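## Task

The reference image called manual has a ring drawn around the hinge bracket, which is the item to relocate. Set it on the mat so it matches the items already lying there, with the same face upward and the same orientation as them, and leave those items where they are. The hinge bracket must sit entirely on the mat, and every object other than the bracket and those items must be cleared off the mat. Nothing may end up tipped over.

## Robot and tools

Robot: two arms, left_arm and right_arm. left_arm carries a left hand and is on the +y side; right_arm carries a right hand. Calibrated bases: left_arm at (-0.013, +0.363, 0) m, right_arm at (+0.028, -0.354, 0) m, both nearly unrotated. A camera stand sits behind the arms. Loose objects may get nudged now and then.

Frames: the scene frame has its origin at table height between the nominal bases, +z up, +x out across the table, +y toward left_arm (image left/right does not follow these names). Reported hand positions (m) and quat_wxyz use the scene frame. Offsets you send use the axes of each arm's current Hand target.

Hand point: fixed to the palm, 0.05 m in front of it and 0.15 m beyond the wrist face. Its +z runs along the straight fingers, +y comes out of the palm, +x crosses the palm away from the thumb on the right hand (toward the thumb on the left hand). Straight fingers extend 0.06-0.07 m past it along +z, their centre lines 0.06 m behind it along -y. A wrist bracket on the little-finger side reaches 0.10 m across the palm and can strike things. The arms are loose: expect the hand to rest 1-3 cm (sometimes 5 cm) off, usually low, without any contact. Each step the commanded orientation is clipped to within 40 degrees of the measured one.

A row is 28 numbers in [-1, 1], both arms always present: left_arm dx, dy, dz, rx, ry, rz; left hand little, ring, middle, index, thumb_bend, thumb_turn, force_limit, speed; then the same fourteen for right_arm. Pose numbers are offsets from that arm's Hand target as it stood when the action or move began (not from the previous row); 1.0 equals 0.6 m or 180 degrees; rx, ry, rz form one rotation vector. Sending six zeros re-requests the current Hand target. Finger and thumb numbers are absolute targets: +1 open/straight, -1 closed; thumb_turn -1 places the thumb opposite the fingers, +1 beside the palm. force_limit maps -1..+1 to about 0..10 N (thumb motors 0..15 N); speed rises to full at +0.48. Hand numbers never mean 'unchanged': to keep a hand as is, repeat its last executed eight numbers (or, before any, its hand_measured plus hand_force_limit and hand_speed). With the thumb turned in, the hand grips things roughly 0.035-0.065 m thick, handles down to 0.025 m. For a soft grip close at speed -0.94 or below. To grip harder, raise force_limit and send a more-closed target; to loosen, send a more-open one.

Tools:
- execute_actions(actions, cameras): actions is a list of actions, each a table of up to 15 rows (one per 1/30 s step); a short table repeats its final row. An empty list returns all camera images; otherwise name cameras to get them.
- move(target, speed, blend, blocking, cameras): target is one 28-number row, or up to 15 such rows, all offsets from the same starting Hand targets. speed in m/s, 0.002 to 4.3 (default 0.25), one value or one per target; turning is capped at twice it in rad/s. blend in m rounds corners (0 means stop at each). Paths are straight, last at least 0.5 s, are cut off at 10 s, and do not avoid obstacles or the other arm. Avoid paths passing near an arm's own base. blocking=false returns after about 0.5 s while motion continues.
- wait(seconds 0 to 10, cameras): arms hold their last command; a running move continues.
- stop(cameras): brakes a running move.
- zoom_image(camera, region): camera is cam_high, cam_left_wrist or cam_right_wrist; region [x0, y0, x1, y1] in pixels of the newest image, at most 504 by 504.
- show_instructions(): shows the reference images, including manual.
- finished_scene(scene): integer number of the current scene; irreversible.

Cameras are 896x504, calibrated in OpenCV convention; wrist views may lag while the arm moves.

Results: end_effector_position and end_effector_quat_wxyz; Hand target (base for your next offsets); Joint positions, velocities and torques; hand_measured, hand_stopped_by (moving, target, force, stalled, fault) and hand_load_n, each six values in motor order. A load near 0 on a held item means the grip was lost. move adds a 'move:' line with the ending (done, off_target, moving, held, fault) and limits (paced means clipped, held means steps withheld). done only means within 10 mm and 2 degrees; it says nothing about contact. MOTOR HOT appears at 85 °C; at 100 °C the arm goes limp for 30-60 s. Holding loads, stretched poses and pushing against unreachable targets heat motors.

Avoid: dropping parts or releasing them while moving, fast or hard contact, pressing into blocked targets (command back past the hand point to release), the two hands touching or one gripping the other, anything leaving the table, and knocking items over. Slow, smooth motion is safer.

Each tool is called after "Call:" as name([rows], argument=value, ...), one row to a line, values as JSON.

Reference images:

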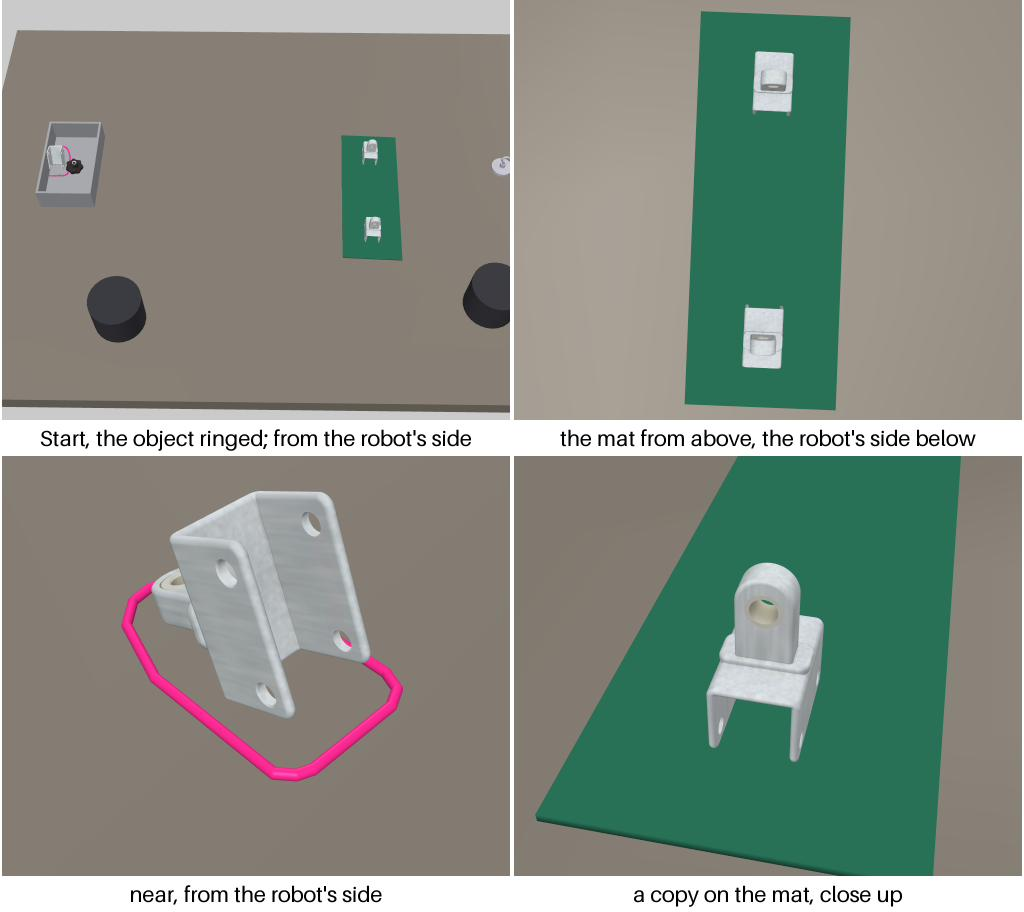

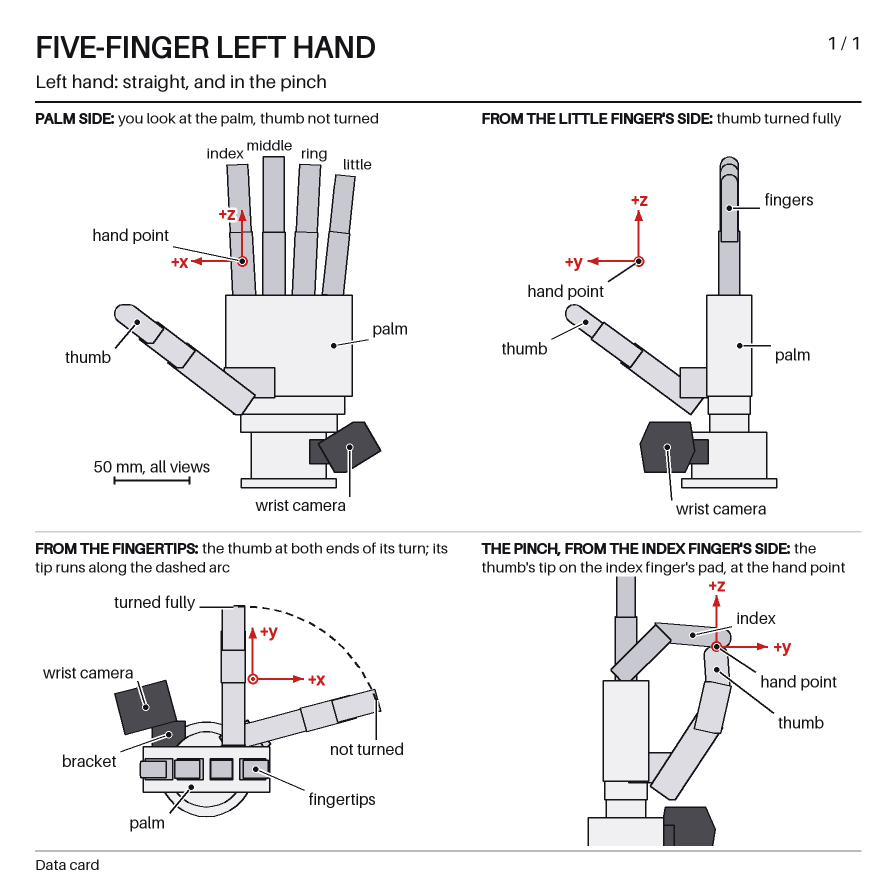

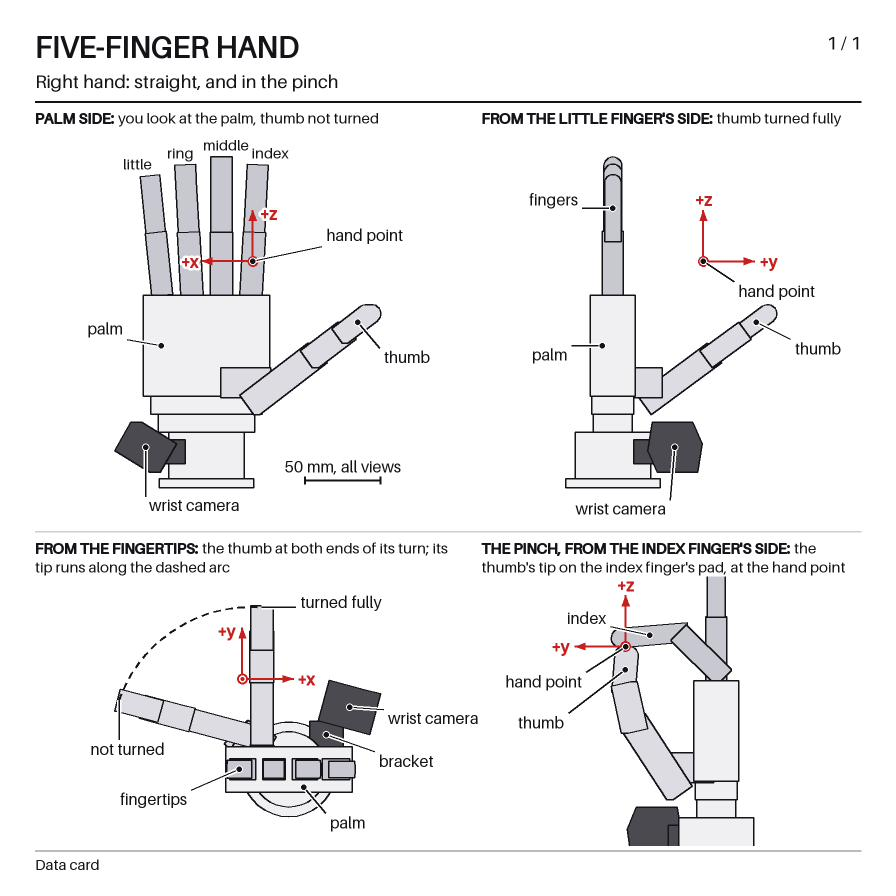

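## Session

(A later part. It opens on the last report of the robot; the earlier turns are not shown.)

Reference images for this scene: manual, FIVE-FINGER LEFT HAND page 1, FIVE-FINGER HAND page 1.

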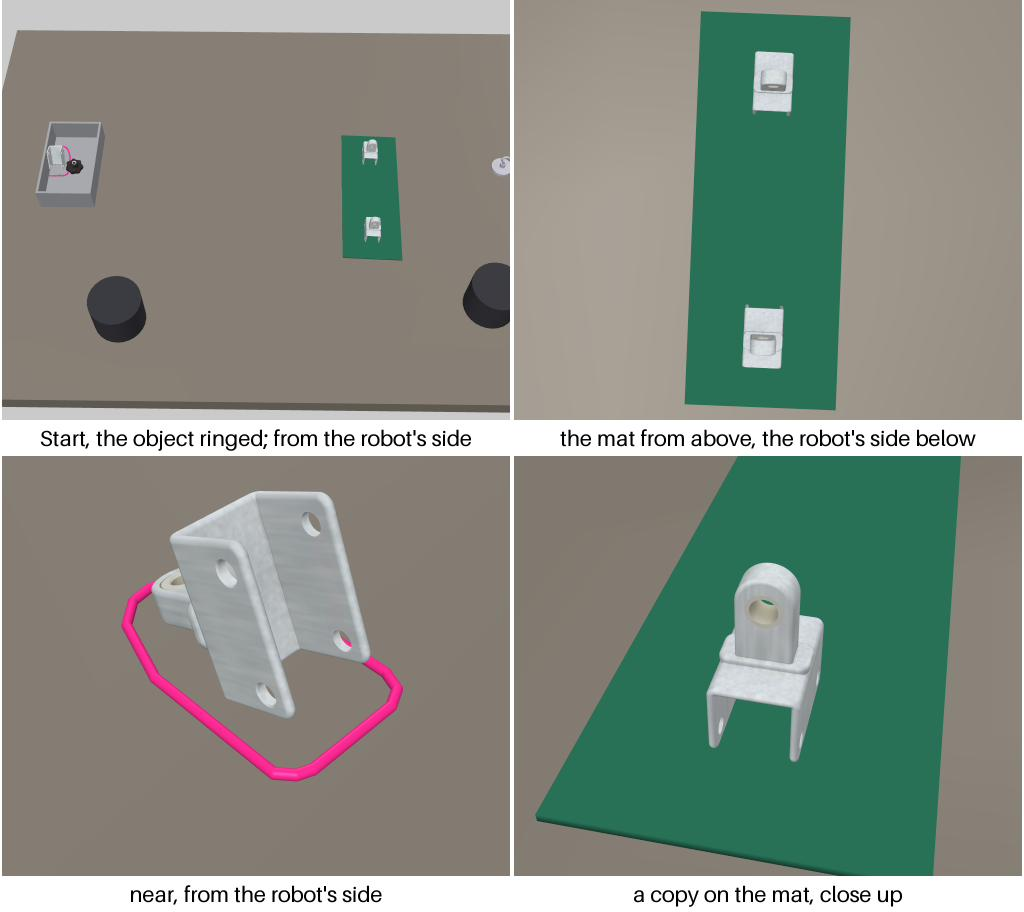

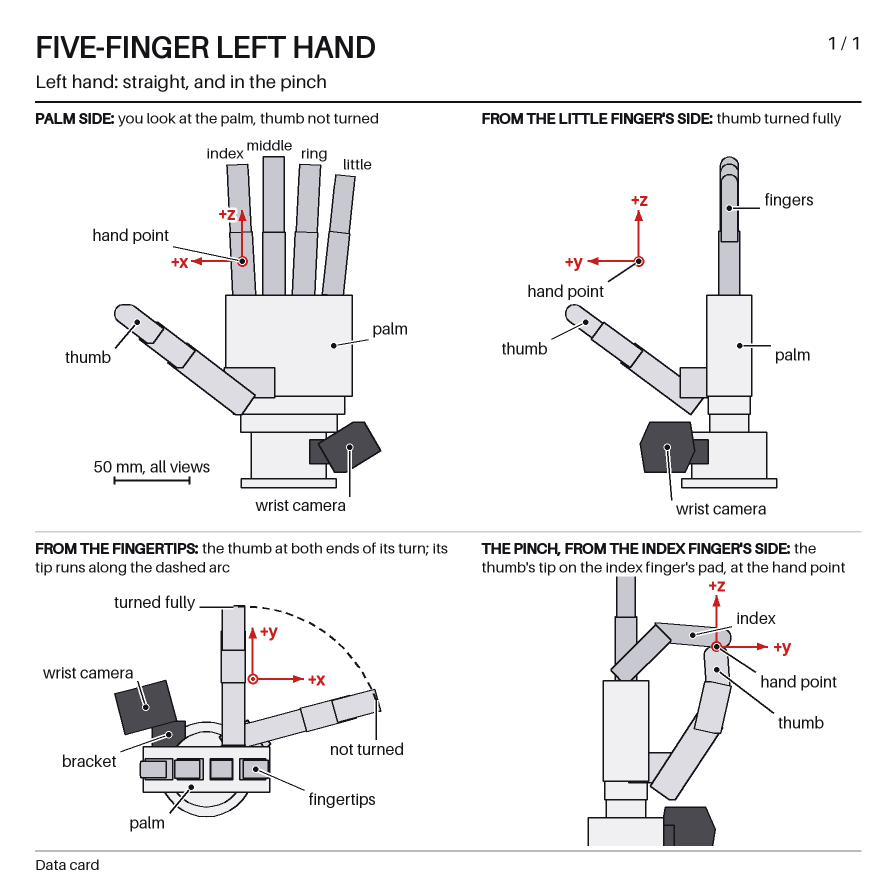

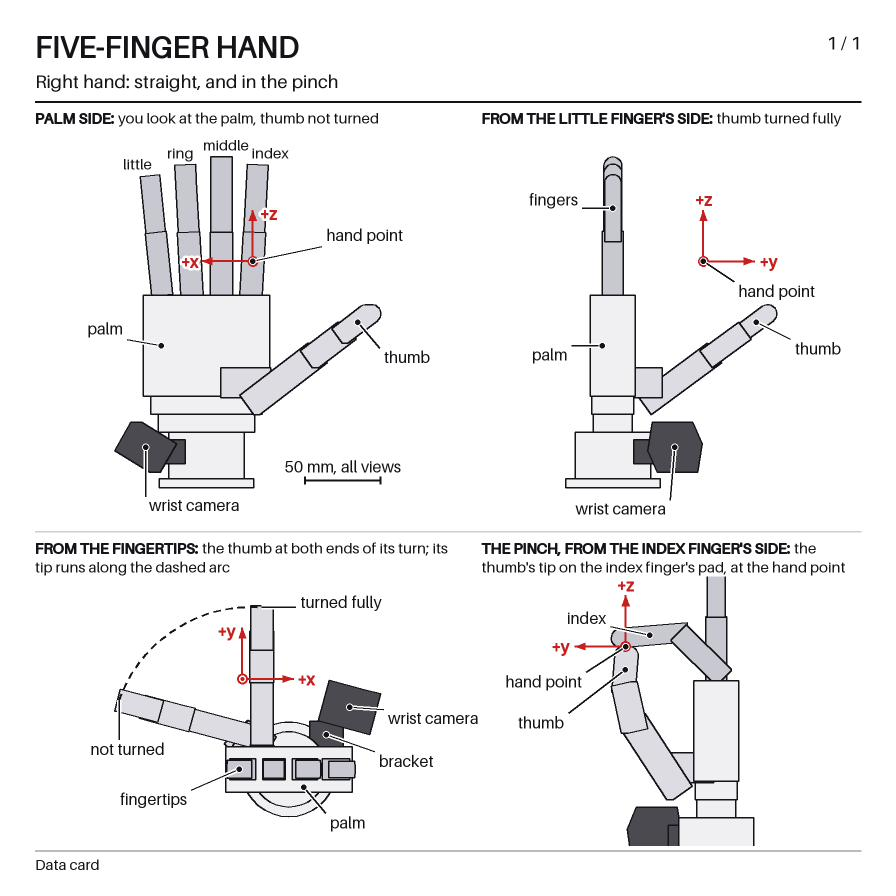

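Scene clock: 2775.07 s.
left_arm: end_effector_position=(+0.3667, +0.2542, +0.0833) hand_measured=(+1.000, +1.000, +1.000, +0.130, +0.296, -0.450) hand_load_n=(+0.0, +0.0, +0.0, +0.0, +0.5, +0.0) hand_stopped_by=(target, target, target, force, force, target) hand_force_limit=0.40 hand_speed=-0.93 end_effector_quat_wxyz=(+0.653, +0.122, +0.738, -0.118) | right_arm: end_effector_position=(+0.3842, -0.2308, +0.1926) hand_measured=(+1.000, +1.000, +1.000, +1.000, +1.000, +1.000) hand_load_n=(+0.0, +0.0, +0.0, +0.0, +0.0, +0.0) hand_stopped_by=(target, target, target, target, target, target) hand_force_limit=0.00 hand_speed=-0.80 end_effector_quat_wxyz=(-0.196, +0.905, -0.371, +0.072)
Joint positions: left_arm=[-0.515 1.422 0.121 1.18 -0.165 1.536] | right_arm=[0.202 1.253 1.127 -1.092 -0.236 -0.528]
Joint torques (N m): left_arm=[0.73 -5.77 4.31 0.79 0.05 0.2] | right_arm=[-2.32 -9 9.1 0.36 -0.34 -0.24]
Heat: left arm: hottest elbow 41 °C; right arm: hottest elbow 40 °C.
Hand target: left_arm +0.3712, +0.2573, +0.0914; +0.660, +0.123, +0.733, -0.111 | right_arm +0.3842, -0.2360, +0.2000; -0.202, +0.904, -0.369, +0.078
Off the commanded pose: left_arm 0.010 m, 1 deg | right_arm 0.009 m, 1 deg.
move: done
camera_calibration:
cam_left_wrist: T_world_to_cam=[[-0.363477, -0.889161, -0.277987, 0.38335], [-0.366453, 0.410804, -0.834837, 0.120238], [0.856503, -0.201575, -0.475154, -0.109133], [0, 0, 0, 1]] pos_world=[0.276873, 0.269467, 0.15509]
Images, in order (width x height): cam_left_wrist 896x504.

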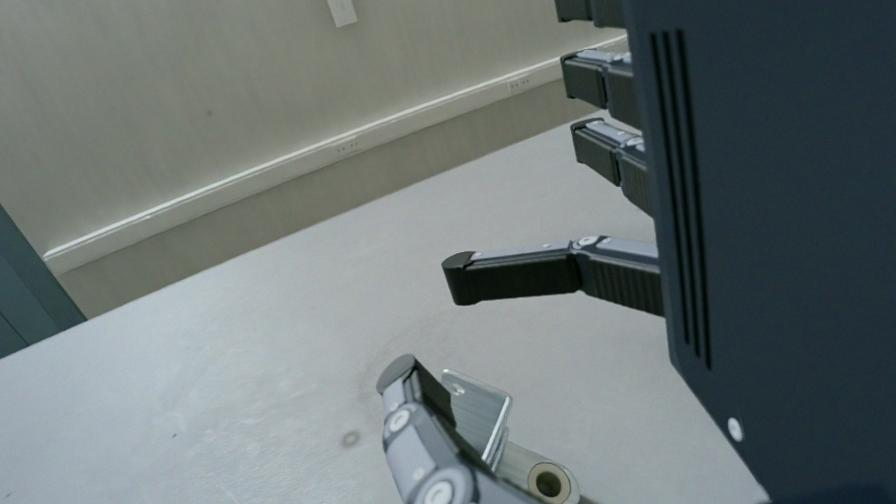

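Call:
move(target=[0.0143,0.0142,-0.0018,0.0939,0,0.0099,1,1,1,0.36,0.55,-0.55,0.0,-0.7,0,0,0,0,0,0,1,1,1,1,1,1,0.0,-0.8], speed=0.06, cameras=["cam_left_wrist"])

Call:
zoom_image(camera="cam_left_wrist", region=[340, 300, 620, 504])

Scene clock: 2824.87 s.
left_arm: end_effector_position=(+0.3661, +0.2638, +0.0718) hand_measured=(+1.000, +1.000, +1.000, +0.360, +0.550, -0.550) hand_load_n=(+0.0, +0.0, +0.0, +0.0, +0.0, +0.0) hand_stopped_by=(target, target, target, target, target, target) hand_force_limit=0.00 hand_speed=-0.70 end_effector_quat_wxyz=(+0.620, +0.223, +0.721, -0.215) | right_arm: end_effector_position=(+0.3842, -0.2308, +0.1926) hand_measured=(+1.000, +1.000, +1.000, +1.000, +1.000, +1.000) hand_load_n=(+0.0, +0.0, +0.0, +0.0, +0.0, +0.0) hand_stopped_by=(target, target, target, target, target, target) hand_force_limit=0.00 hand_speed=-0.80 end_effector_quat_wxyz=(-0.196, +0.905, -0.371, +0.072)
Joint positions: left_arm=[-0.188 1.432 0.089 1.189 0.447 1.605] | right_arm=[0.202 1.253 1.127 -1.092 -0.236 -0.528]
Joint torques (N m): left_arm=[0.5 -3.84 4 2.52 0.16 0.24] | right_arm=[-2.32 -8.94 9.1 0.38 -0.34 -0.26]
Motor temperatures (°C): left_arm=[25 28 40 28 29 26] | right_arm=[26 29 40 29 27 26]
Heat: left arm: hottest elbow 40 °C; right arm: hottest elbow 40 °C.
Hand target: left_arm +0.3721, +0.2660, +0.0830; +0.637, +0.230, +0.707, -0.207 | right_arm +0.3842, -0.2360, +0.2000; -0.202, +0.904, -0.369, +0.078
Off the commanded pose: left_arm 0.013 m, 3 deg | right_arm 0.009 m, 1 deg.
move: off_target (left_arm)
camera_calibration:
cam_left_wrist: T_world_to_cam=[[-0.60895, -0.749506, -0.259654, 0.440201], [-0.25665, 0.495914, -0.829578, 0.0434163], [0.75054, -0.438532, -0.494348, -0.00953192], [0, 0, 0, 1]] pos_world=[0.286357, 0.304223, 0.145605]
Images, in order (width x height): cam_left_wrist 896x504.

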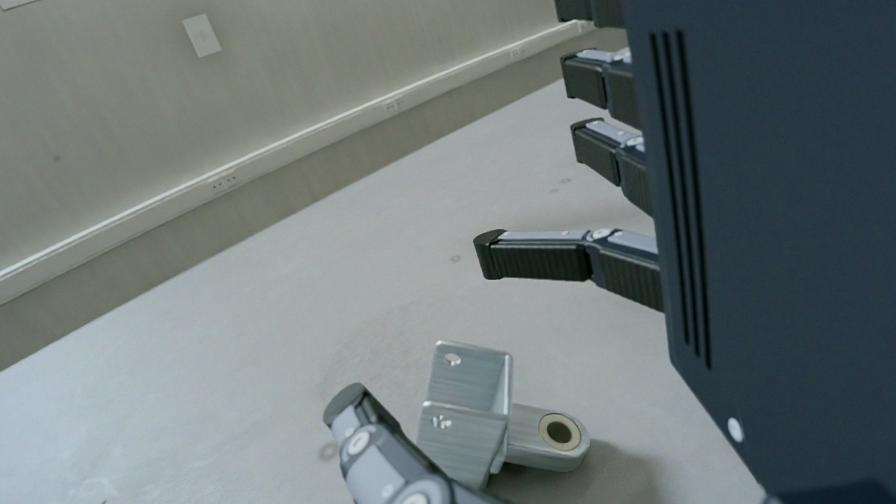

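Scaled by 1.800 from the camera's 896x504 image, which has a finer 1280x720 frame.

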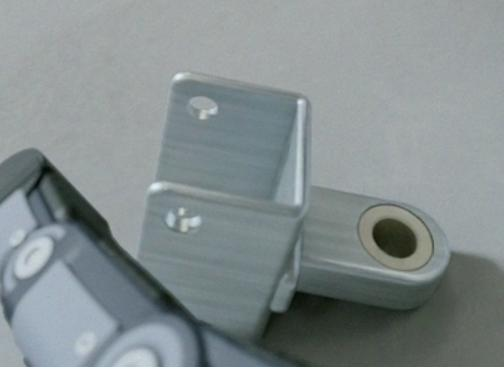

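Call:
move(target=[0.0678,-0.0043,0.0088,0,0,0,1,1,1,0.36,0.55,-0.55,0.0,-0.7,0,0,0,0,0,0,1,1,1,1,1,1,0.0,-0.8], speed=0.03)

Call:
execute_actions([
  [[0,0,0,0,0,0,1,1,1,0.36,0.1,-0.55,-0.5,-0.9,0,0,0,0,0,0,1,1,1,1,1,1,0.0,-0.8]],
  [[0,0,0,0,0,0,1,1,1,0.36,0.1,-0.55,-0.5,-0.9,0,0,0,0,0,0,1,1,1,1,1,1,0.0,-0.8]],
  [[0,0,0,0,0,0,1,1,1,0.36,0.1,-0.55,-0.5,-0.9,0,0,0,0,0,0,1,1,1,1,1,1,0.0,-0.8]],
], cameras=["cam_left_wrist"])

Call:
zoom_image(camera="cam_left_wrist", region=[300, 200, 650, 504])

Scene clock: 2851.97 s.
left_arm: end_effector_position=(+0.3635, +0.2653, +0.0304) hand_measured=(+1.000, +1.000, +1.000, +0.360, +0.550, -0.550) hand_load_n=(+0.0, +0.0, +0.0, +0.0, +0.0, +0.5) hand_stopped_by=(target, target, target, target, target, target) hand_force_limit=0.00 hand_speed=-0.70 end_effector_quat_wxyz=(+0.613, +0.221, +0.728, -0.213) | right_arm: end_effector_position=(+0.3842, -0.2308, +0.1926) hand_measured=(+1.000, +1.000, +1.000, +1.000, +1.000, +1.000) hand_load_n=(+0.0, +0.0, +0.0, +0.0, +0.0, +0.0) hand_stopped_by=(target, target, target, target, target, target) hand_force_limit=0.00 hand_speed=-0.80 end_effector_quat_wxyz=(-0.196, +0.905, -0.371, +0.072)
Joint positions: left_arm=[-0.188 1.788 0.09 1.523 0.442 1.607] | right_arm=[0.202 1.253 1.127 -1.092 -0.236 -0.528]
Joint torques (N m): left_arm=[-0.38 -5.3 1.78 2.54 -0.19 0.22] | right_arm=[-2.26 -8.88 9.11 0.39 -0.34 -0.25]
Heat: left arm: hottest elbow 40 °C; right arm: hottest elbow 40 °C.
Hand target: left_arm +0.3714, +0.2633, +0.0420; +0.637, +0.230, +0.707, -0.207 | right_arm +0.3842, -0.2360, +0.2000; -0.202, +0.904, -0.369, +0.078
Off the commanded pose: left_arm 0.014 m, 4 deg | right_arm 0.009 m, 1 deg.
joint sent to its limit (left arm) — joint 4 (wrist pitch), upper limit. The joint targets are off in position, not in orientation.
move: off_target (left_arm)

Scene clock: 2855.43 s.
left_arm: end_effector_position=(+0.3635, +0.2653, +0.0304) hand_measured=(+1.000, +1.000, +1.000, +0.360, +0.100, -0.550) hand_load_n=(+0.0, +0.0, +0.0, +0.0, +0.0, +0.0) hand_stopped_by=(target, target, target, target, target, target) hand_force_limit=-0.50 hand_speed=-0.90 end_effector_quat_wxyz=(+0.613, +0.221, +0.728, -0.213) | right_arm: end_effector_position=(+0.3842, -0.2308, +0.1926) hand_measured=(+1.000, +1.000, +1.000, +1.000, +1.000, +1.000) hand_load_n=(+0.0, +0.0, +0.0, +0.0, +0.0, -0.5) hand_stopped_by=(target, target, target, target, target, target) hand_force_limit=0.00 hand_speed=-0.80 end_effector_quat_wxyz=(-0.196, +0.905, -0.371, +0.072)
Joint positions: left_arm=[-0.188 1.788 0.09 1.523 0.442 1.607] | right_arm=[0.202 1.253 1.127 -1.092 -0.236 -0.528]
Joint torques (N m): left_arm=[-0.67 -5.19 1.87 2.4 -0.21 0.25] | right_arm=[-2.26 -8.94 9.11 0.38 -0.35 -0.25]
Heat: left arm: hottest elbow 40 °C; right arm: hottest elbow 40 °C.
Hand target: left_arm +0.3714, +0.2633, +0.0420; +0.637, +0.230, +0.707, -0.207 | right_arm +0.3842, -0.2360, +0.2000; -0.202, +0.904, -0.369, +0.078
Off the commanded pose: left_arm 0.014 m, 4 deg | right_arm 0.009 m, 1 deg.
joint sent to its limit (left arm) — joint 4 (wrist pitch), upper limit. The joint targets are off in position, not in orientation.
camera_calibration:
cam_left_wrist: T_world_to_cam=[[-0.610484, -0.750724, -0.252432, 0.429609], [-0.274125, 0.499291, -0.821927, 0.0129246], [0.743078, -0.432575, -0.510602, -0.0257641], [0, 0, 0, 1]] pos_world=[0.284957, 0.30492, 0.105915]
Images, in order (width x height): cam_left_wrist 896x504.

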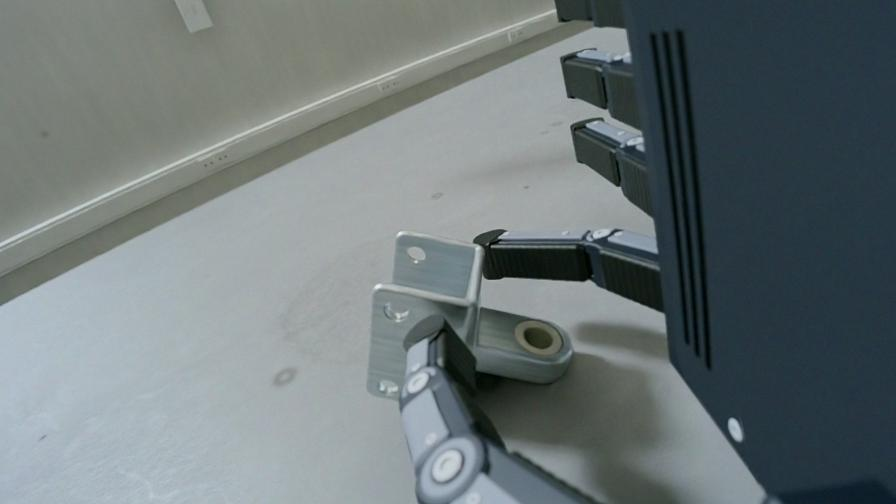

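Scaled by 1.440 from the camera's 896x504 image, which has a finer 1280x720 frame.

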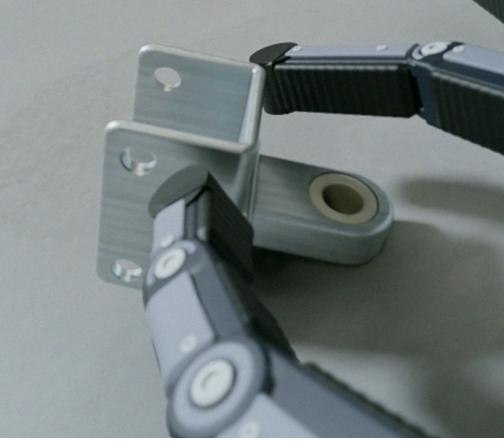

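Call:
execute_actions([
  [[0,0,0,0,0,0,1,1,1,0.22,0.04,-0.55,-0.6,-0.9,0,0,0,0,0,0,1,1,1,1,1,1,0.0,-0.8]],
  [[0,0,0,0,0,0,1,1,1,-0.05,0.04,-0.55,-0.4,-0.93,0,0,0,0,0,0,1,1,1,1,1,1,0.0,-0.8]],
  [[0,0,0,0,0,0,1,1,1,-0.05,0.04,-0.55,-0.4,-0.93,0,0,0,0,0,0,1,1,1,1,1,1,0.0,-0.8]],
  [[0,0,0,0,0,0,1,1,1,-0.05,0.04,-0.55,-0.4,-0.93,0,0,0,0,0,0,1,1,1,1,1,1,0.0,-0.8]],
], cameras=["cam_left_wrist"])

Call:
zoom_image(camera="cam_left_wrist", region=[300, 200, 650, 504])

Scene clock: 2872.00 s.
left_arm: end_effector_position=(+0.3631, +0.2638, +0.0305) hand_measured=(+1.000, +1.000, +1.000, +0.220, +0.040, -0.550) hand_load_n=(+0.0, +0.5, +0.0, +4.5, +1.5, +0.0) hand_stopped_by=(target, target, target, force, target, target) hand_force_limit=-0.40 hand_speed=-0.93 end_effector_quat_wxyz=(+0.613, +0.224, +0.727, -0.216) | right_arm: end_effector_position=(+0.3842, -0.2308, +0.1926) hand_measured=(+1.000, +1.000, +1.000, +1.000, +1.000, +1.000) hand_load_n=(+0.0, +0.0, +0.0, +0.0, +0.0, +0.0) hand_stopped_by=(target, target, target, target, target, target) hand_force_limit=0.00 hand_speed=-0.80 end_effector_quat_wxyz=(-0.196, +0.905, -0.371, +0.072)
Joint positions: left_arm=[-0.188 1.788 0.09 1.523 0.45 1.608] | right_arm=[0.202 1.253 1.127 -1.092 -0.236 -0.528]
Joint torques (N m): left_arm=[-0.91 -5.25 1.81 2.54 -0.17 0.23] | right_arm=[-2.32 -8.88 9.1 0.38 -0.34 -0.25]
Heat: left arm: hottest elbow 40 °C; right arm: hottest elbow 40 °C.
Hand target: left_arm +0.3714, +0.2633, +0.0420; +0.637, +0.230, +0.707, -0.207 | right_arm +0.3842, -0.2360, +0.2000; -0.202, +0.904, -0.369, +0.078
Off the commanded pose: left_arm 0.014 m, 4 deg | right_arm 0.009 m, 1 deg.
joint sent to its limit (left arm) — joint 4 (wrist pitch), upper limit. The joint targets are off in position, not in orientation.
camera_calibration:
cam_left_wrist: T_world_to_cam=[[-0.616121, -0.745954, -0.252877, 0.429117], [-0.269661, 0.501419, -0.822108, 0.0114499], [0.740052, -0.438327, -0.51009, -0.0233525], [0, 0, 0, 1]] pos_world=[0.284758, 0.304124, 0.106015]
Images, in order (width x height): cam_left_wrist 896x504.

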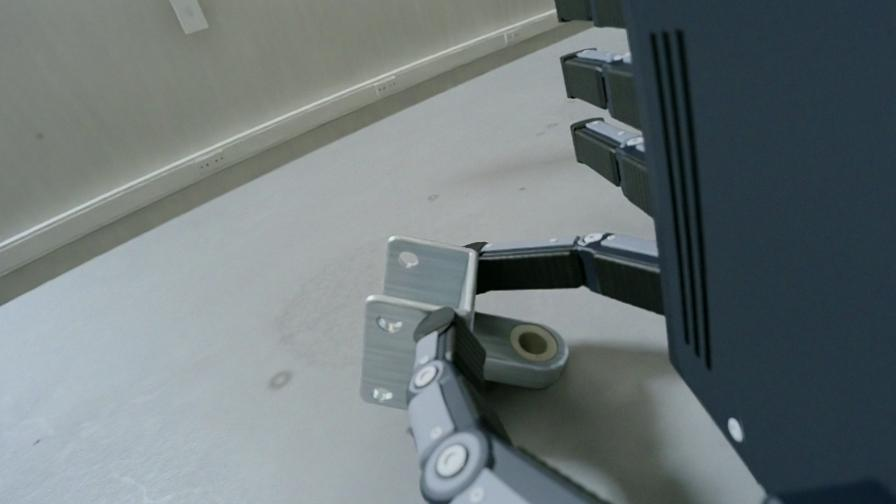

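Scaled by 1.440 from the camera's 896x504 image, which has a finer 1280x720 frame.

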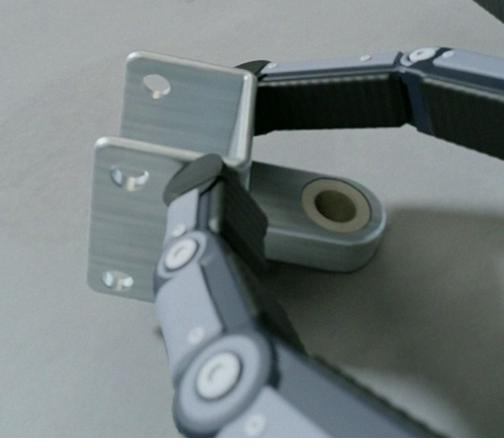

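Call:
execute_actions([
  [[0,0,0,0,0,0,1,1,1,0.33,0.16,-0.55,-0.4,-0.9,0,0,0,0,0,0,1,1,1,1,1,1,0.0,-0.8]],
  [[0.004,0.014,0.0,0,0,0,1,1,1,0.33,0.16,-0.55,-0.4,-0.9,0,0,0,0,0,0,1,1,1,1,1,1,0.0,-0.8]],
  [[0,0,0,0,0,0,1,1,1,0.33,0.159,-0.55,-0.4,-0.9,0,0,0,0,0,0,1,1,1,1,1,1,0.0,-0.8]],
], cameras=["cam_left_wrist"])

Call:
zoom_image(camera="cam_left_wrist", region=[300, 200, 650, 504])

Scene clock: 2894.57 s.
left_arm: end_effector_position=(+0.3674, +0.2706, +0.0279) hand_measured=(+1.000, +1.000, +1.000, +0.330, +0.160, -0.550) hand_load_n=(+0.0, +0.0, +0.0, +0.0, +0.0, +0.0) hand_stopped_by=(target, target, target, target, target, target) hand_force_limit=-0.40 hand_speed=-0.90 end_effector_quat_wxyz=(+0.612, +0.221, +0.728, -0.214) | right_arm: end_effector_position=(+0.3842, -0.2308, +0.1926) hand_measured=(+1.000, +1.000, +1.000, +1.000, +1.000, +1.000) hand_load_n=(+0.0, +0.0, +0.0, +0.0, +0.0, +0.0) hand_stopped_by=(target, target, target, target, target, target) hand_force_limit=0.00 hand_speed=-0.80 end_effector_quat_wxyz=(-0.196, +0.905, -0.371, +0.072)
Joint positions: left_arm=[-0.158 1.802 0.1 1.523 0.473 1.613] | right_arm=[0.202 1.253 1.127 -1.092 -0.236 -0.528]
Joint torques (N m): left_arm=[0.21 -5.6 1.7 2.51 0.19 0.23] | right_arm=[-2.32 -8.88 9.11 0.38 -0.34 -0.25]
Heat: left arm: hottest elbow 39 °C; right arm: hottest elbow 40 °C.
Hand target: left_arm +0.3761, +0.2703, +0.0396; +0.637, +0.230, +0.707, -0.207 | right_arm +0.3842, -0.2360, +0.2000; -0.202, +0.904, -0.369, +0.078
Off the commanded pose: left_arm 0.015 m, 4 deg | right_arm 0.009 m, 1 deg.
joint sent to its limit (left arm) — joint 4 (wrist pitch), upper limit. The joint targets are off in position, not in orientation.
camera_calibration:
cam_left_wrist: T_world_to_cam=[[-0.611326, -0.750346, -0.251516, 0.435592], [-0.275416, 0.499675, -0.821261, 0.00956557], [0.741907, -0.432787, -0.512122, -0.0271381], [0, 0, 0, 1]] pos_world=[0.289058, 0.31032, 0.103516]
Images, in order (width x height): cam_left_wrist 896x504.

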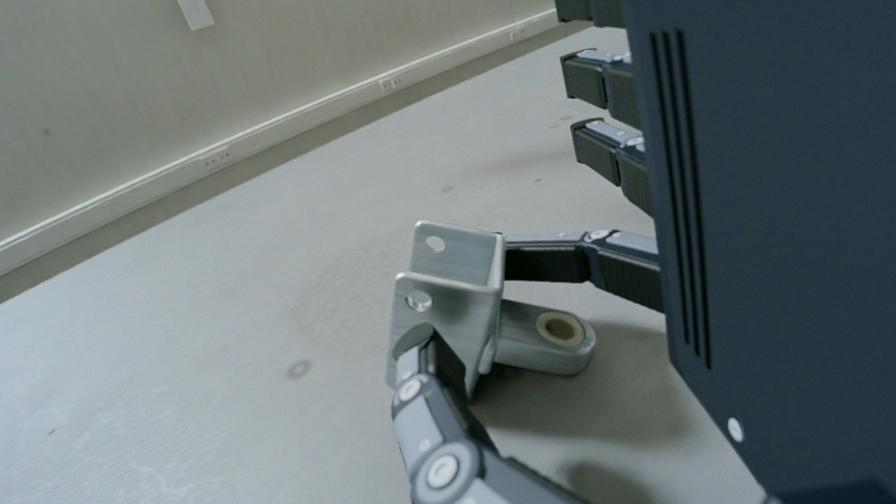

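Scaled by 1.440 from the camera's 896x504 image, which has a finer 1280x720 frame.

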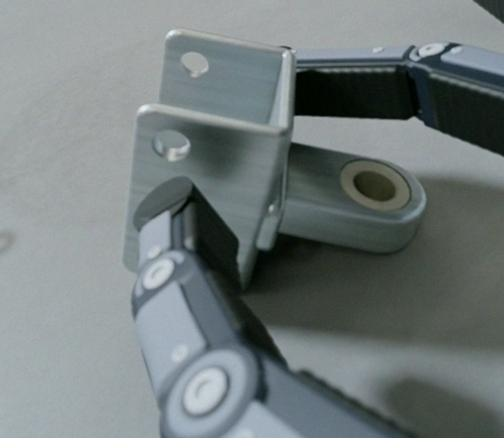

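Call:
execute_actions([
  [[0,0,0,0,0,0,1,1,1,0.33,0.05,-0.55,-0.5,-0.9,0,0,0,0,0,0,1,1,1,1,1,1,0.0,-0.8]],
  [[0,0,0,0,0,0,1,1,1,0.22,0.05,-0.55,-0.5,-0.9,0,0,0,0,0,0,1,1,1,1,1,1,0.0,-0.8]],
  [[0,0,0,0,0,0,1,1,1,-0.06,0.05,-0.55,-0.3,-0.94,0,0,0,0,0,0,1,1,1,1,1,1,0.0,-0.8]],
  [[0,0,0,0,0,0,1,1,1,-0.06,0.05,-0.55,-0.3,-0.94,0,0,0,0,0,0,1,1,1,1,1,1,0.0,-0.8]],
  [[0,0,0,0,0,0,1,1,1,-0.06,0.05,-0.55,-0.3,-0.94,0,0,0,0,0,0,1,1,1,1,1,1,0.0,-0.8]],
], cameras=["cam_left_wrist"])

Call:
zoom_image(camera="cam_left_wrist", region=[300, 200, 650, 504])

Scene clock: 2908.23 s.
left_arm: end_effector_position=(+0.3667, +0.2680, +0.0279) hand_measured=(+1.000, +1.000, +1.000, +0.244, +0.050, -0.550) hand_load_n=(+0.0, +0.0, +0.0, +4.5, +1.5, -0.5) hand_stopped_by=(target, target, target, force, target, target) hand_force_limit=-0.30 hand_speed=-0.94 end_effector_quat_wxyz=(+0.611, +0.225, +0.727, -0.217) | right_arm: end_effector_position=(+0.3842, -0.2308, +0.1926) hand_measured=(+1.000, +1.000, +1.000, +1.000, +1.000, +1.000) hand_load_n=(+0.0, -0.5, +0.0, +0.0, +0.0, +0.0) hand_stopped_by=(target, target, target, target, target, target) hand_force_limit=0.00 hand_speed=-0.80 end_effector_quat_wxyz=(-0.196, +0.905, -0.371, +0.072)
Joint positions: left_arm=[-0.162 1.802 0.1 1.523 0.478 1.613] | right_arm=[0.202 1.253 1.127 -1.092 -0.236 -0.528]
Joint torques (N m): left_arm=[0.44 -5.83 1.74 2.66 0.08 0.21] | right_arm=[-2.26 -8.88 9.1 0.39 -0.34 -0.25]
Heat: left arm: hottest elbow 39 °C; right arm: hottest elbow 40 °C.
Hand target: left_arm +0.3761, +0.2703, +0.0396; +0.637, +0.230, +0.707, -0.207 | right_arm +0.3842, -0.2360, +0.2000; -0.202, +0.904, -0.369, +0.078
Off the commanded pose: left_arm 0.015 m, 4 deg | right_arm 0.009 m, 1 deg.
joint sent to its limit (left arm) — joint 4 (wrist pitch), upper limit. The joint targets are off in position, not in orientation.
camera_calibration:
cam_left_wrist: T_world_to_cam=[[-0.618184, -0.744921, -0.250883, 0.434166], [-0.270951, 0.50156, -0.821598, 0.00856721], [0.737858, -0.439922, -0.511893, -0.0243161], [0, 0, 0, 1]] pos_world=[0.288658, 0.308425, 0.103516]
Images, in order (width x height): cam_left_wrist 896x504.

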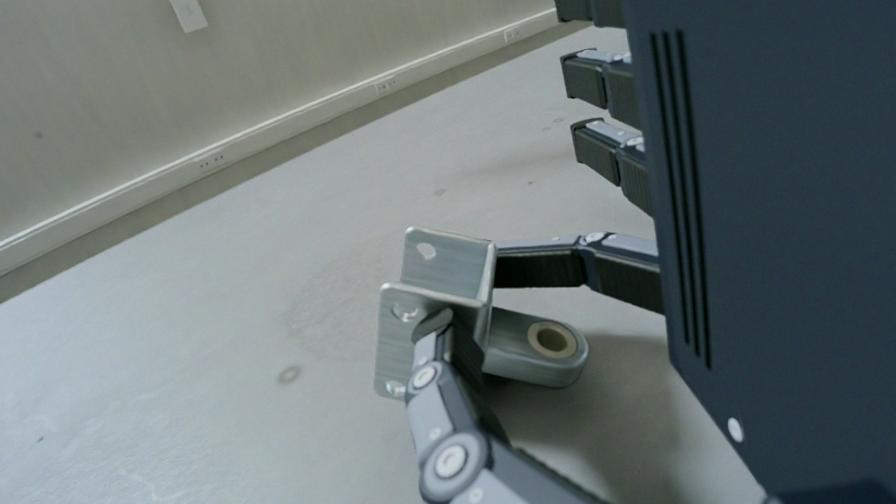

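Scaled by 1.440 from the camera's 896x504 image, which has a finer 1280x720 frame.

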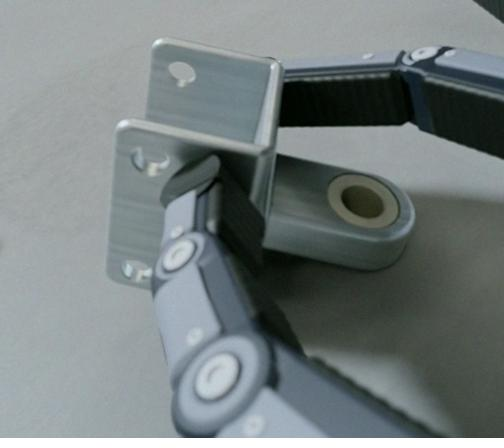

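Call:
execute_actions([
  [[0,0,0,0,0,0,1,1,1,-0.07,0.05,-0.55,0.6,-0.93,0,0,0,0,0,0,1,1,1,1,1,1,0.0,-0.8]],
  [[0,0,0,0,0,0,1,1,1,-0.07,0.05,-0.55,0.6,-0.93,0,0,0,0,0,0,1,1,1,1,1,1,0.0,-0.8]],
])

Call:
move(target=[-0.03,0,-0.003,0,0,0,1,1,1,-0.07,0.05,-0.55,0.6,-0.93,0,0,0,0,0,0,1,1,1,1,1,1,0.0,-0.8], speed=0.015, cameras=["cam_left_wrist"])

Scene clock: 2925.60 s.
left_arm: end_effector_position=(+0.3667, +0.2680, +0.0279) hand_measured=(+1.000, +1.000, +1.000, +0.232, +0.052, -0.550) hand_load_n=(+0.0, +0.0, +0.0, +10.0, +3.5, -2.0) hand_stopped_by=(target, target, target, force, target, target) hand_force_limit=0.60 hand_speed=-0.93 end_effector_quat_wxyz=(+0.611, +0.225, +0.727, -0.217) | right_arm: end_effector_position=(+0.3842, -0.2308, +0.1926) hand_measured=(+1.000, +1.000, +1.000, +1.000, +1.000, +1.000) hand_load_n=(+0.0, +0.0, +0.0, +0.0, +0.0, +0.0) hand_stopped_by=(target, target, target, target, target, target) hand_force_limit=0.00 hand_speed=-0.80 end_effector_quat_wxyz=(-0.196, +0.905, -0.371, +0.072)
Joint positions: left_arm=[-0.162 1.802 0.1 1.523 0.478 1.613] | right_arm=[0.202 1.253 1.127 -1.092 -0.236 -0.528]
Joint torques (N m): left_arm=[0.15 -6.01 1.76 2.52 0.11 0.21] | right_arm=[-2.26 -8.94 9.11 0.36 -0.34 -0.25]
Heat: left arm: hottest elbow 39 °C; right arm: hottest elbow 40 °C.
Hand target: left_arm +0.3761, +0.2703, +0.0396; +0.637, +0.230, +0.707, -0.207 | right_arm +0.3842, -0.2360, +0.2000; -0.202, +0.904, -0.369, +0.078
Off the commanded pose: left_arm 0.015 m, 4 deg | right_arm 0.009 m, 1 deg.
joint sent to its limit (left arm) — joint 4 (wrist pitch), upper limit. The joint targets are off in position, not in orientation.

Scene clock: 2927.50 s.
left_arm: end_effector_position=(+0.3714, +0.2678, +0.0472) hand_measured=(+1.000, +1.000, +1.000, +0.232, +0.052, -0.550) hand_load_n=(+0.0, -0.5, +0.0, +10.0, +4.0, -1.5) hand_stopped_by=(target, target, target, force, target, target) hand_force_limit=0.60 hand_speed=-0.93 end_effector_quat_wxyz=(+0.625, +0.226, +0.716, -0.214) | right_arm: end_effector_position=(+0.3842, -0.2308, +0.1926) hand_measured=(+1.000, +1.000, +1.000, +1.000, +1.000, +1.000) hand_load_n=(+0.0, +0.0, +0.0, +0.0, +0.0, +0.0) hand_stopped_by=(target, target, target, target, target, target) hand_force_limit=0.00 hand_speed=-0.80 end_effector_quat_wxyz=(-0.196, +0.905, -0.371, +0.072)
Joint positions: left_arm=[-0.162 1.71 0.1 1.468 0.474 1.613] | right_arm=[0.202 1.253 1.127 -1.092 -0.236 -0.528]
Joint torques (N m): left_arm=[0.56 -7.41 1.76 0.91 0.02 0.14] | right_arm=[-2.32 -8.76 9.1 0.38 -0.33 -0.24]
Heat: left arm: hottest elbow 39 °C; right arm: hottest elbow 40 °C.
Hand target: left_arm +0.3762, +0.2702, +0.0577; +0.637, +0.230, +0.707, -0.207 | right_arm +0.3842, -0.2360, +0.2000; -0.202, +0.904, -0.369, +0.078
Off the commanded pose: left_arm 0.012 m, 2 deg | right_arm 0.009 m, 1 deg.
move: off_target (left_arm)
camera_calibration:
cam_left_wrist: T_world_to_cam=[[-0.606475, -0.748097, -0.269329, 0.439286], [-0.242275, 0.4965, -0.833541, 0.017068], [0.757291, -0.44027, -0.482361, -0.0264176], [0, 0, 0, 1]] pos_world=[0.290557, 0.308524, 0.119796]
Images, in order (width x height): cam_left_wrist 896x504.

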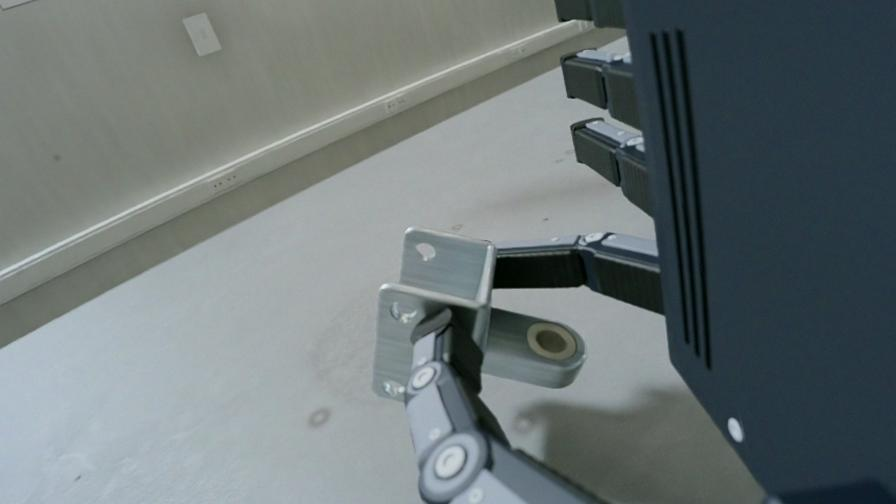

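Call:
move(target=[-0.2155,0,-0.0227,0,0,0,1,1,1,-0.07,0.05,-0.55,0.6,-0.93,0.1618,0.1585,-0.1672,0,0,0,1,1,1,1,1,1,0.0,-0.8], speed=0.06, cameras=["cam_left_wrist","cam_right_wrist"])

Scene clock: 3014.03 s.
left_arm: end_effector_position=(+0.3559, +0.2703, +0.1453) hand_measured=(+1.000, +1.000, +1.000, +0.232, +0.052, -0.550) hand_load_n=(+0.0, +0.0, +0.0, +9.5, +4.0, -1.5) hand_stopped_by=(target, target, target, force, target, target) hand_force_limit=0.60 hand_speed=-0.93 end_effector_quat_wxyz=(+0.607, +0.223, +0.731, -0.216) | right_arm: end_effector_position=(+0.3505, -0.3918, +0.2290) hand_measured=(+1.000, +1.000, +1.000, +1.000, +1.000, +1.000) hand_load_n=(+0.0, +0.0, -0.5, +0.0, -0.5, +0.0) hand_stopped_by=(target, target, target, target, target, target) hand_force_limit=0.00 hand_speed=-0.80 end_effector_quat_wxyz=(-0.195, +0.903, -0.379, +0.054)
Joint positions: left_arm=[-0.162 0.79 0.17 0.428 0.474 1.613] | right_arm=[-0.258 1.209 1.191 -1.375 -0.369 -0.981]
Joint torques (N m): left_arm=[0.21 -2.55 13.12 0.73 0.09 0.2] | right_arm=[-1.96 -6.89 13.27 0.06 -0.46 -0.26]
Heat: left arm: hottest elbow 38 °C; right arm: hottest elbow 40 °C.
Hand target: left_arm +0.3761, +0.2703, +0.1877; +0.637, +0.230, +0.707, -0.207 | right_arm +0.3642, -0.3962, +0.2499; -0.202, +0.904, -0.369, +0.078
Off the commanded pose: left_arm 0.047 m, 5 deg | right_arm 0.025 m, 3 deg.
move: off_target (left_arm, right_arm)
camera_calibration:
cam_left_wrist: T_world_to_cam=[[-0.618935, -0.746173, -0.245246, 0.458476], [-0.282329, 0.502725, -0.817042, 0.104068], [0.732946, -0.436456, -0.52182, 0.0470575], [0, 0, 0, 1]] pos_world=[0.278658, 0.310324, 0.222023]
cam_right_wrist: T_world_to_cam=[[-0.484958, -0.788796, -0.377647, -0.0521685], [-0.806886, 0.237039, 0.541062, 0.231759], [-0.33727, 0.56711, -0.751422, 0.627388], [0, 0, 0, 1]] pos_world=[0.373303, -0.451885, 0.326336]
Images, in order (width x height): cam_left_wrist 896x504, cam_right_wrist 896x504.

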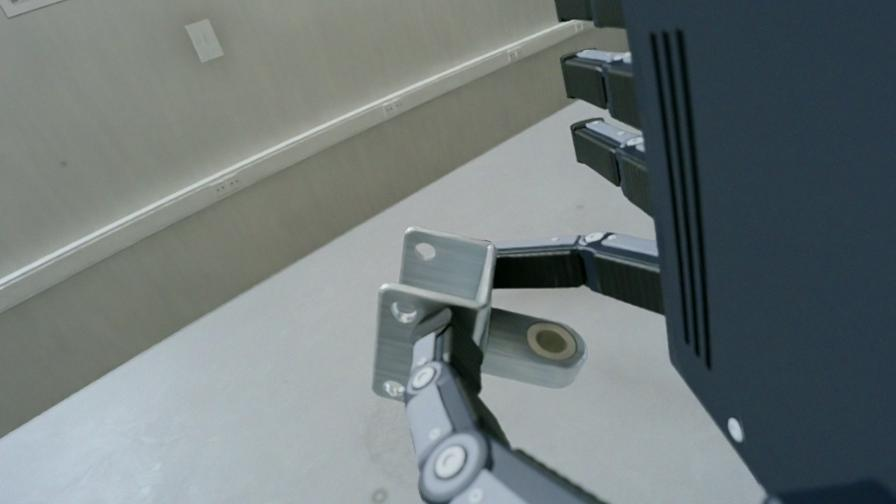

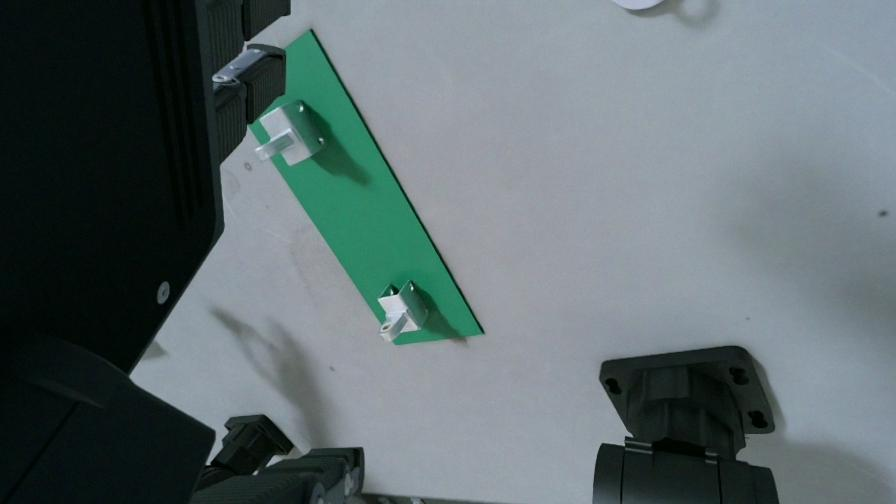

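Call:
move(target=[-0.0261,-0.5598,0.2489,0.2361,0.3246,-0.4294,1,1,1,-0.07,0.05,-0.55,0.6,-0.93,0,0,0,0,0,0,1,1,1,1,1,1,0.0,-0.8], speed=0.12, cameras=["cam_left_wrist","cam_right_wrist"])

Scene clock: 3041.17 s.
left_arm: end_effector_position=(+0.2864, -0.0735, +0.1584) hand_measured=(+1.000, +1.000, +1.000, +0.232, +0.052, -0.550) hand_load_n=(+0.0, +0.0, +0.0, +8.5, +4.5, -2.0) hand_stopped_by=(target, target, target, force, target, target) hand_force_limit=0.60 hand_speed=-0.93 end_effector_quat_wxyz=(-0.138, -0.001, +0.788, -0.600) | right_arm: end_effector_position=(+0.3505, -0.3918, +0.2290) hand_measured=(+1.000, +1.000, +1.000, +1.000, +1.000, +1.000) hand_load_n=(+0.0, +0.0, +0.0, +0.0, +0.0, +0.0) hand_stopped_by=(target, target, target, target, target, target) hand_force_limit=0.00 hand_speed=-0.80 end_effector_quat_wxyz=(-0.195, +0.903, -0.379, +0.054)
Joint positions: left_arm=[-0.63 1.574 0.98 0.024 1.106 0.292] | right_arm=[-0.258 1.209 1.191 -1.375 -0.369 -0.981]
Joint torques (N m): left_arm=[-0.91 -10.81 12.19 2.07 0.76 -0.15] | right_arm=[-2.2 -6.77 13.27 0.09 -0.45 -0.25]
Heat: left arm: hottest elbow 43 °C; right arm: hottest elbow 44 °C.
Hand target: left_arm +0.3000, -0.0897, +0.1878; -0.121, +0.022, +0.774, -0.621 | right_arm +0.3642, -0.3962, +0.2499; -0.202, +0.904, -0.369, +0.078
Off the commanded pose: left_arm 0.036 m, 4 deg | right_arm 0.025 m, 3 deg.
move: off_target (left_arm, right_arm)
camera_calibration:
cam_left_wrist: T_world_to_cam=[[-0.121795, -0.208462, 0.970417, -0.133266], [-0.813138, 0.581621, 0.0228865, 0.292653], [-0.569186, -0.786296, -0.240347, 0.257465], [0, 0, 0, 1]] pos_world=[0.368282, 0.00444995, 0.184507]
cam_right_wrist: T_world_to_cam=[[-0.484958, -0.788796, -0.377647, -0.0521685], [-0.806886, 0.237039, 0.541062, 0.231759], [-0.33727, 0.56711, -0.751422, 0.627388], [0, 0, 0, 1]] pos_world=[0.373303, -0.451885, 0.326336]
Images, in order (width x height): cam_left_wrist 896x504, cam_right_wrist 896x504.

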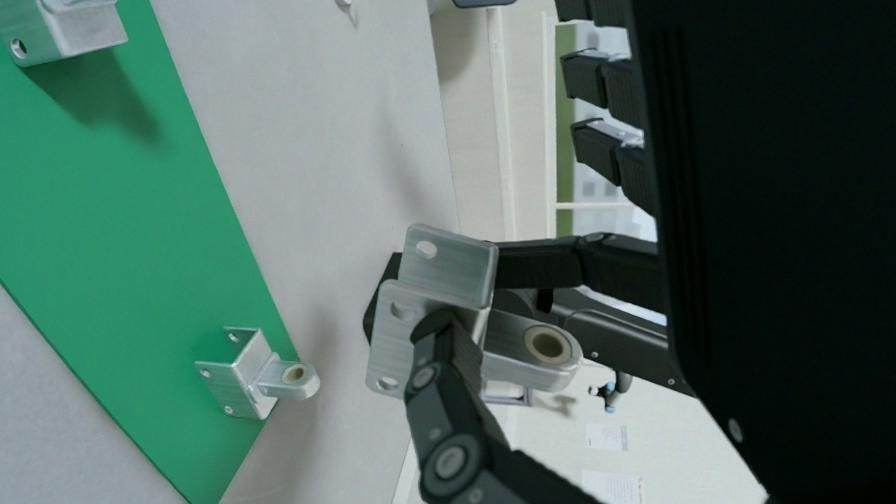

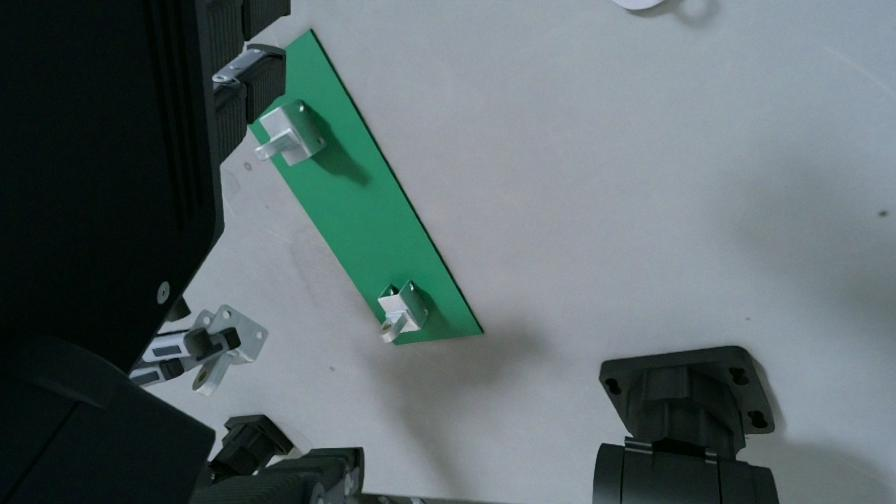

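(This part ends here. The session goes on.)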